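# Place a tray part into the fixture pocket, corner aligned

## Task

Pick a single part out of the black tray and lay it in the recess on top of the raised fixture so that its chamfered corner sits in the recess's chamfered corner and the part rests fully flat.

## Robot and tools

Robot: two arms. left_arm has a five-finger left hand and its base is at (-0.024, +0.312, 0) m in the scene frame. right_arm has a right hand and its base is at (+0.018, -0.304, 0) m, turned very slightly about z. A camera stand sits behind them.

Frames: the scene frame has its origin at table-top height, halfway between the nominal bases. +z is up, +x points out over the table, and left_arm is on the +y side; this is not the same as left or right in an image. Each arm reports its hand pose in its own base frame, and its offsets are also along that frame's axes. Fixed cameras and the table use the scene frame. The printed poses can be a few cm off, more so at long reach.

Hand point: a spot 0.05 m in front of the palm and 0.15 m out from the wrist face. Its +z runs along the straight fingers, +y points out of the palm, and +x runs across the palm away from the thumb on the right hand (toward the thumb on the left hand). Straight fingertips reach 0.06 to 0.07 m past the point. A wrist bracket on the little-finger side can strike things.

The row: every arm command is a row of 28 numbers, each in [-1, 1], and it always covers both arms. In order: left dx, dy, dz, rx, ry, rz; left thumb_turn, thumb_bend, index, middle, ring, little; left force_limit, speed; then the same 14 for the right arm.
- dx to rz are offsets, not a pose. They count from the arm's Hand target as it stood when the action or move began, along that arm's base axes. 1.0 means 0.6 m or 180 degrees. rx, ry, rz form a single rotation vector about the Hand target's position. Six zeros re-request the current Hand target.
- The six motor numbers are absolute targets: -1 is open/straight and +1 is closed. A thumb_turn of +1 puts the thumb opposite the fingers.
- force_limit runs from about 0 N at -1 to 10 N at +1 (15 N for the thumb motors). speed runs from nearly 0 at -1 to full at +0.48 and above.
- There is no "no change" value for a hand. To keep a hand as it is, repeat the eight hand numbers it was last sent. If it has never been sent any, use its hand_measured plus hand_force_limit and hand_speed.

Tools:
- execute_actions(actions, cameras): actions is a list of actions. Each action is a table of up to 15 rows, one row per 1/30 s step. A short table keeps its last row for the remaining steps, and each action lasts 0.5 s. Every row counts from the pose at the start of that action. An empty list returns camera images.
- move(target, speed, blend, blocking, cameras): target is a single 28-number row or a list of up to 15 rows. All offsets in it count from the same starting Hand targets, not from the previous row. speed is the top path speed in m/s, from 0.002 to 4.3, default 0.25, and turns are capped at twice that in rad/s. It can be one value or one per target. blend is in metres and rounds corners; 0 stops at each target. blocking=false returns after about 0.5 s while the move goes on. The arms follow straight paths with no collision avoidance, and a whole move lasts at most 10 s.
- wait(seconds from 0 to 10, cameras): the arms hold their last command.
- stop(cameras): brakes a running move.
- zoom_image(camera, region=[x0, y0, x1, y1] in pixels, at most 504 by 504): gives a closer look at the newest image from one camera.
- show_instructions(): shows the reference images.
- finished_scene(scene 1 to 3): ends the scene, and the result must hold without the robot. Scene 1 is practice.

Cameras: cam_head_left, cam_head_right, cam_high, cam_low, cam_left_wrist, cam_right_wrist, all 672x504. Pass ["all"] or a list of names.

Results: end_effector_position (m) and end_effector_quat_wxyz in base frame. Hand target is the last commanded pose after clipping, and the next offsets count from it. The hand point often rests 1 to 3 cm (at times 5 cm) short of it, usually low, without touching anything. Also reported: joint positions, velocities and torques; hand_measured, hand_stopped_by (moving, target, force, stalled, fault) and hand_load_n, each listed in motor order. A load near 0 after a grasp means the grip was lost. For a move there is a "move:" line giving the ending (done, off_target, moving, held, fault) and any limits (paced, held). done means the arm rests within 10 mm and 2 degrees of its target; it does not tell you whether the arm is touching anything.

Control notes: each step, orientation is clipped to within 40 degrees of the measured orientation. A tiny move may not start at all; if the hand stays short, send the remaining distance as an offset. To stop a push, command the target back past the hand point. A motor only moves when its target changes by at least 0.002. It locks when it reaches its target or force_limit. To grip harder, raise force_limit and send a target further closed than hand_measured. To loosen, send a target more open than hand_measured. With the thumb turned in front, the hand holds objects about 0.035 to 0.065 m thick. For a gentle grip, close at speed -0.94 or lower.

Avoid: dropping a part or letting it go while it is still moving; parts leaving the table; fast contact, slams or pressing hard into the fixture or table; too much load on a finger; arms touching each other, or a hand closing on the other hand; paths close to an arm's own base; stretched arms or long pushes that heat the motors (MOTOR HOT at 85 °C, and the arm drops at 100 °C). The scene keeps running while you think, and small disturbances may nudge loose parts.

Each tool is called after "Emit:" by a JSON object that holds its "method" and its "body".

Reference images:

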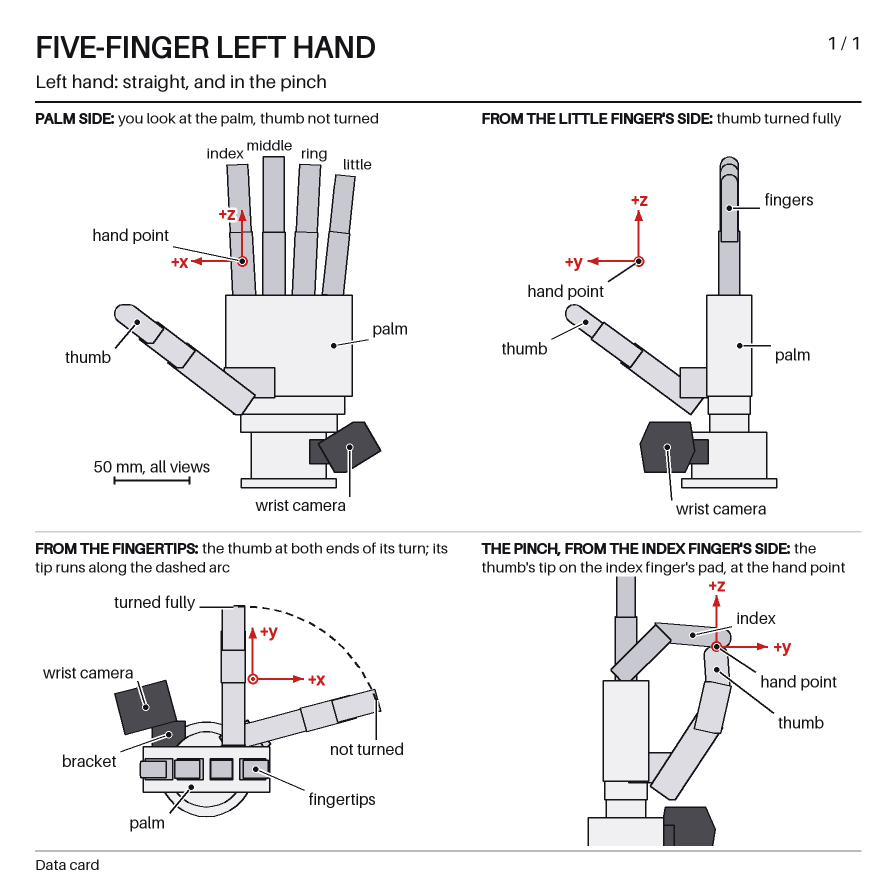

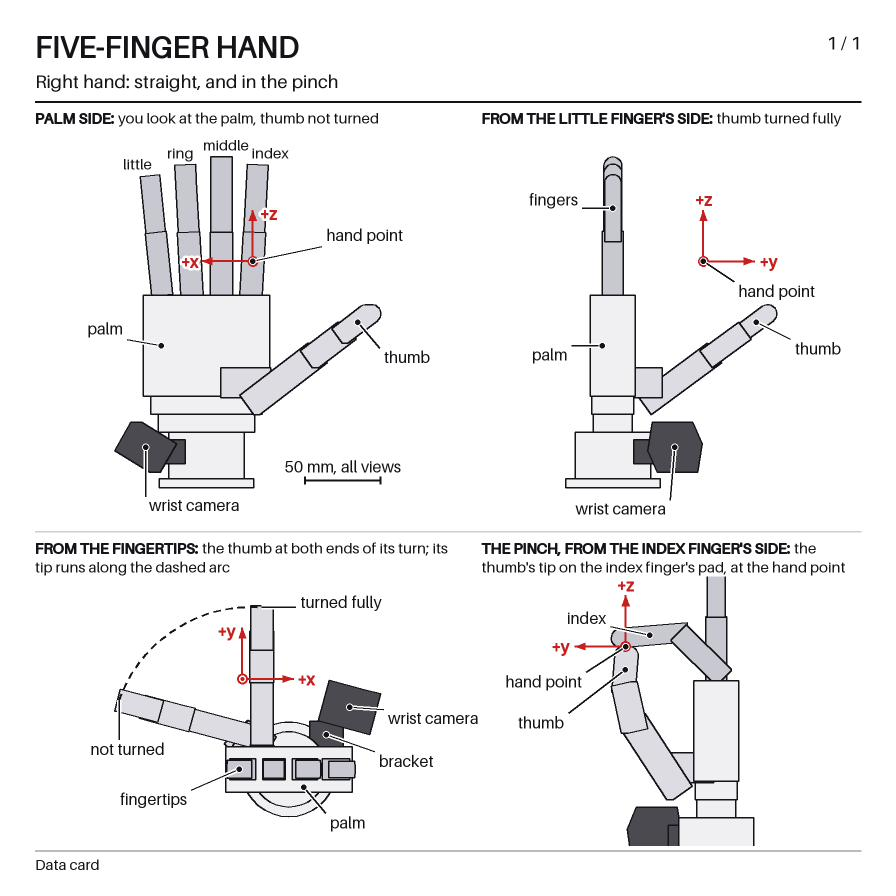

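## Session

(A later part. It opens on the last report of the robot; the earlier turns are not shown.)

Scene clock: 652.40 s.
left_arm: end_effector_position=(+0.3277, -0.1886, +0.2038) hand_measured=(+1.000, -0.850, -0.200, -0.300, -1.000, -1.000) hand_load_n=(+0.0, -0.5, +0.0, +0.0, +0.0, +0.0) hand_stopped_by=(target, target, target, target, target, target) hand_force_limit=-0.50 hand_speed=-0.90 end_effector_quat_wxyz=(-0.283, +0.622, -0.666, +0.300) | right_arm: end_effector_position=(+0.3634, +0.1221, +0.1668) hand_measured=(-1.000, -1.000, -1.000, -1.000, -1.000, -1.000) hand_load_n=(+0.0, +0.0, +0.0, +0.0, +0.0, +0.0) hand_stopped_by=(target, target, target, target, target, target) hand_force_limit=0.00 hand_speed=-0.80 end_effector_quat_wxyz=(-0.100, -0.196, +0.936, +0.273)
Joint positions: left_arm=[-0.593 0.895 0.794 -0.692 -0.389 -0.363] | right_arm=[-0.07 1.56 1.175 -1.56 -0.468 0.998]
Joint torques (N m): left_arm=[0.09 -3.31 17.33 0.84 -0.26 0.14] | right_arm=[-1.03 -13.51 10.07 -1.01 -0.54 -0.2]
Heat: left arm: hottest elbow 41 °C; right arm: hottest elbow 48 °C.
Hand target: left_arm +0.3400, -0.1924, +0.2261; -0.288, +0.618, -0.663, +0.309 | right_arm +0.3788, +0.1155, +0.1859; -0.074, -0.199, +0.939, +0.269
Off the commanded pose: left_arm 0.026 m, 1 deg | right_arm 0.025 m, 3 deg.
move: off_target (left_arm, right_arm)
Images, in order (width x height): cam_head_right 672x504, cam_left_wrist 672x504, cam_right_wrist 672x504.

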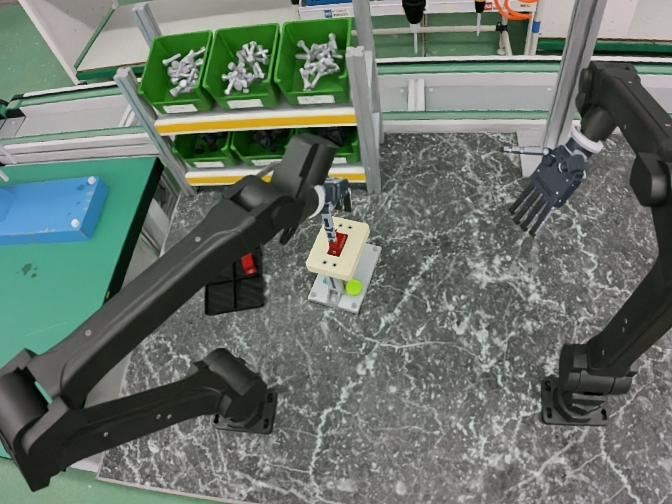

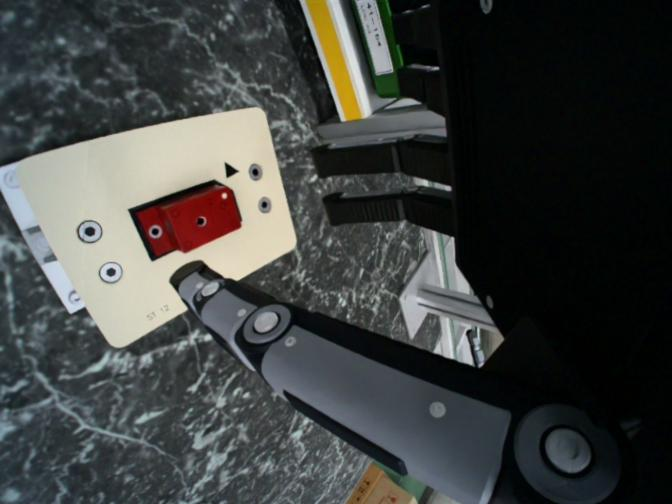

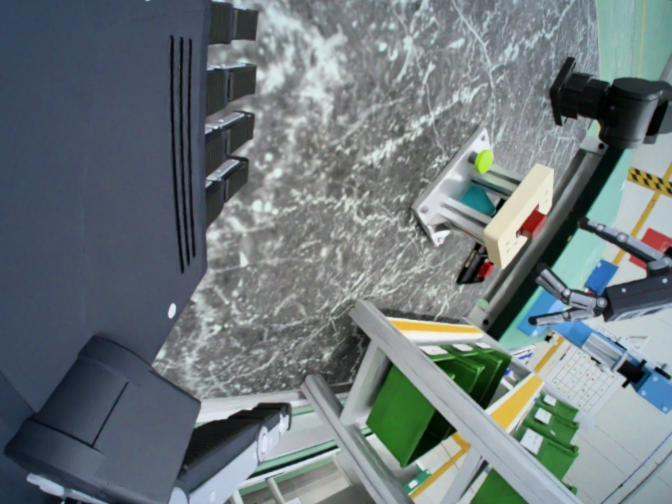

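Emit:
{"method": "execute_actions", "body": {"actions": [], "cameras": ["cam_head_left","cam_low","cam_high"]}}

Emit:
{"method": "zoom_image", "body": {"camera": "cam_low", "region": [265, 150, 325, 210]}}

Emit:
{"method": "zoom_image", "body": {"camera": "cam_head_left", "region": [320, 205, 395, 280]}}

Scene clock: 754.30 s.
left_arm: end_effector_position=(+0.3277, -0.1886, +0.2038) hand_measured=(+1.000, -0.850, -0.200, -0.300, -1.000, -1.000) hand_load_n=(+0.5, +0.0, +0.0, +0.0, +0.0, -0.5) hand_stopped_by=(target, target, target, target, target, target) hand_force_limit=-0.50 hand_speed=-0.90 end_effector_quat_wxyz=(-0.283, +0.622, -0.666, +0.300) | right_arm: end_effector_position=(+0.3634, +0.1221, +0.1668) hand_measured=(-1.000, -1.000, -1.000, -1.000, -1.000, -1.000) hand_load_n=(+0.0, +0.0, +0.0, +0.0, +0.0, +0.0) hand_stopped_by=(target, target, target, target, target, target) hand_force_limit=0.00 hand_speed=-0.80 end_effector_quat_wxyz=(-0.100, -0.196, +0.936, +0.273)
Joint positions: left_arm=[-0.593 0.895 0.794 -0.692 -0.389 -0.363] | right_arm=[-0.07 1.56 1.175 -1.56 -0.468 0.998]
Joint velocities: within noise
Joint torques (N m): left_arm=[0.09 -3.43 17.33 0.81 -0.26 0.13] | right_arm=[-0.79 -13.45 10.07 -0.88 -0.52 -0.21]
Motor temperatures (°C): left_arm=[20 21 50 23 21 21] | right_arm=[20 23 48 22 23 22]
Heat: left arm: hottest elbow 50 °C; right arm: hottest elbow 48 °C.
Hand target: left_arm +0.3400, -0.1925, +0.2261; -0.288, +0.618, -0.663, +0.309 | right_arm +0.3788, +0.1155, +0.1859; -0.074, -0.199, +0.939, +0.269
Off the commanded pose: left_arm 0.026 m, 1 deg | right_arm 0.025 m, 3 deg.
Images, in order (width x height): cam_head_left 672x504, cam_high 672x504, cam_low 672x504.

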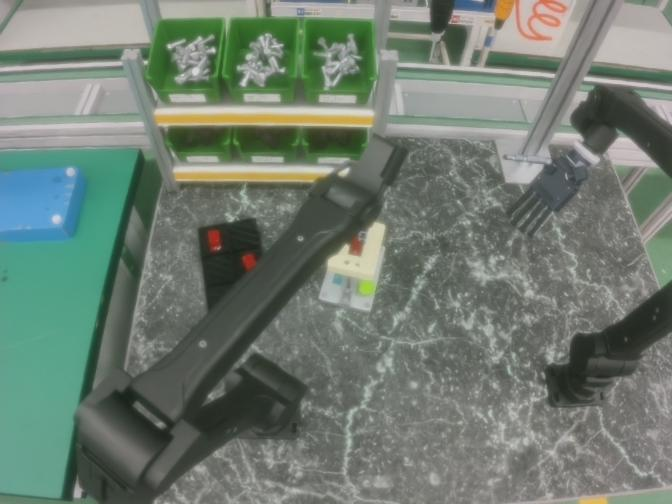

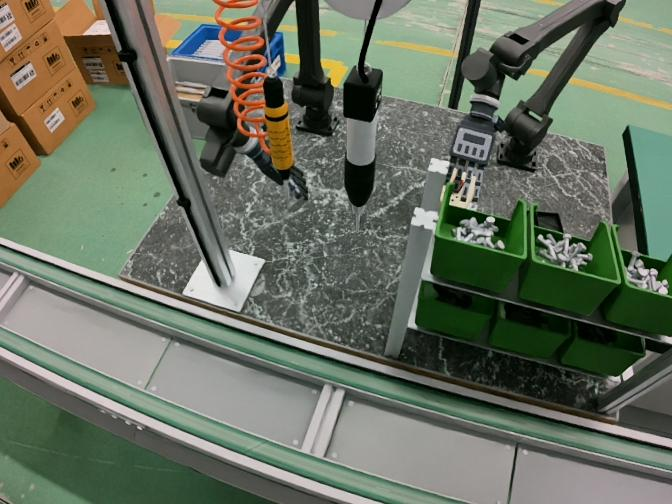

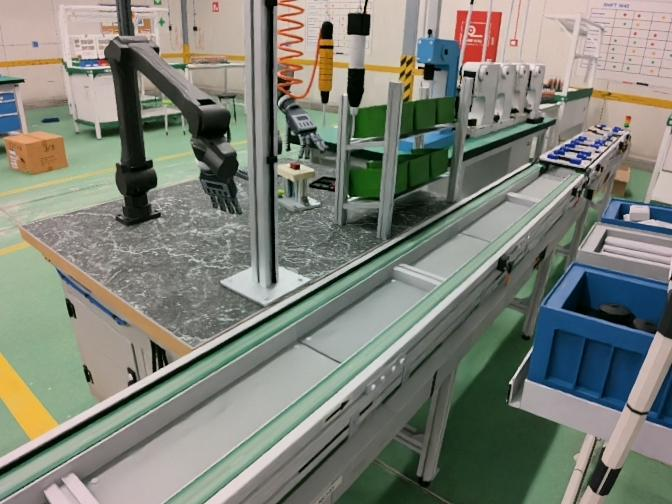

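Scaled by 8.400 from the camera's 672x504 image, which has a finer 960x720 frame.

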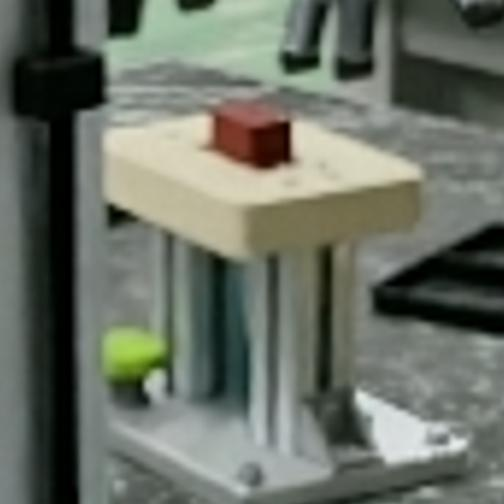

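Scaled by 6.720 from the camera's 672x504 image, which has a finer 960x720 frame.

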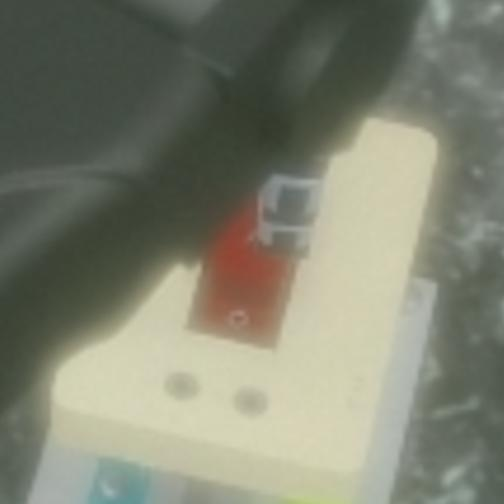

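Emit:
{"method": "finished_scene", "body": {"scene": 3}}

The scene is finished: the task was done.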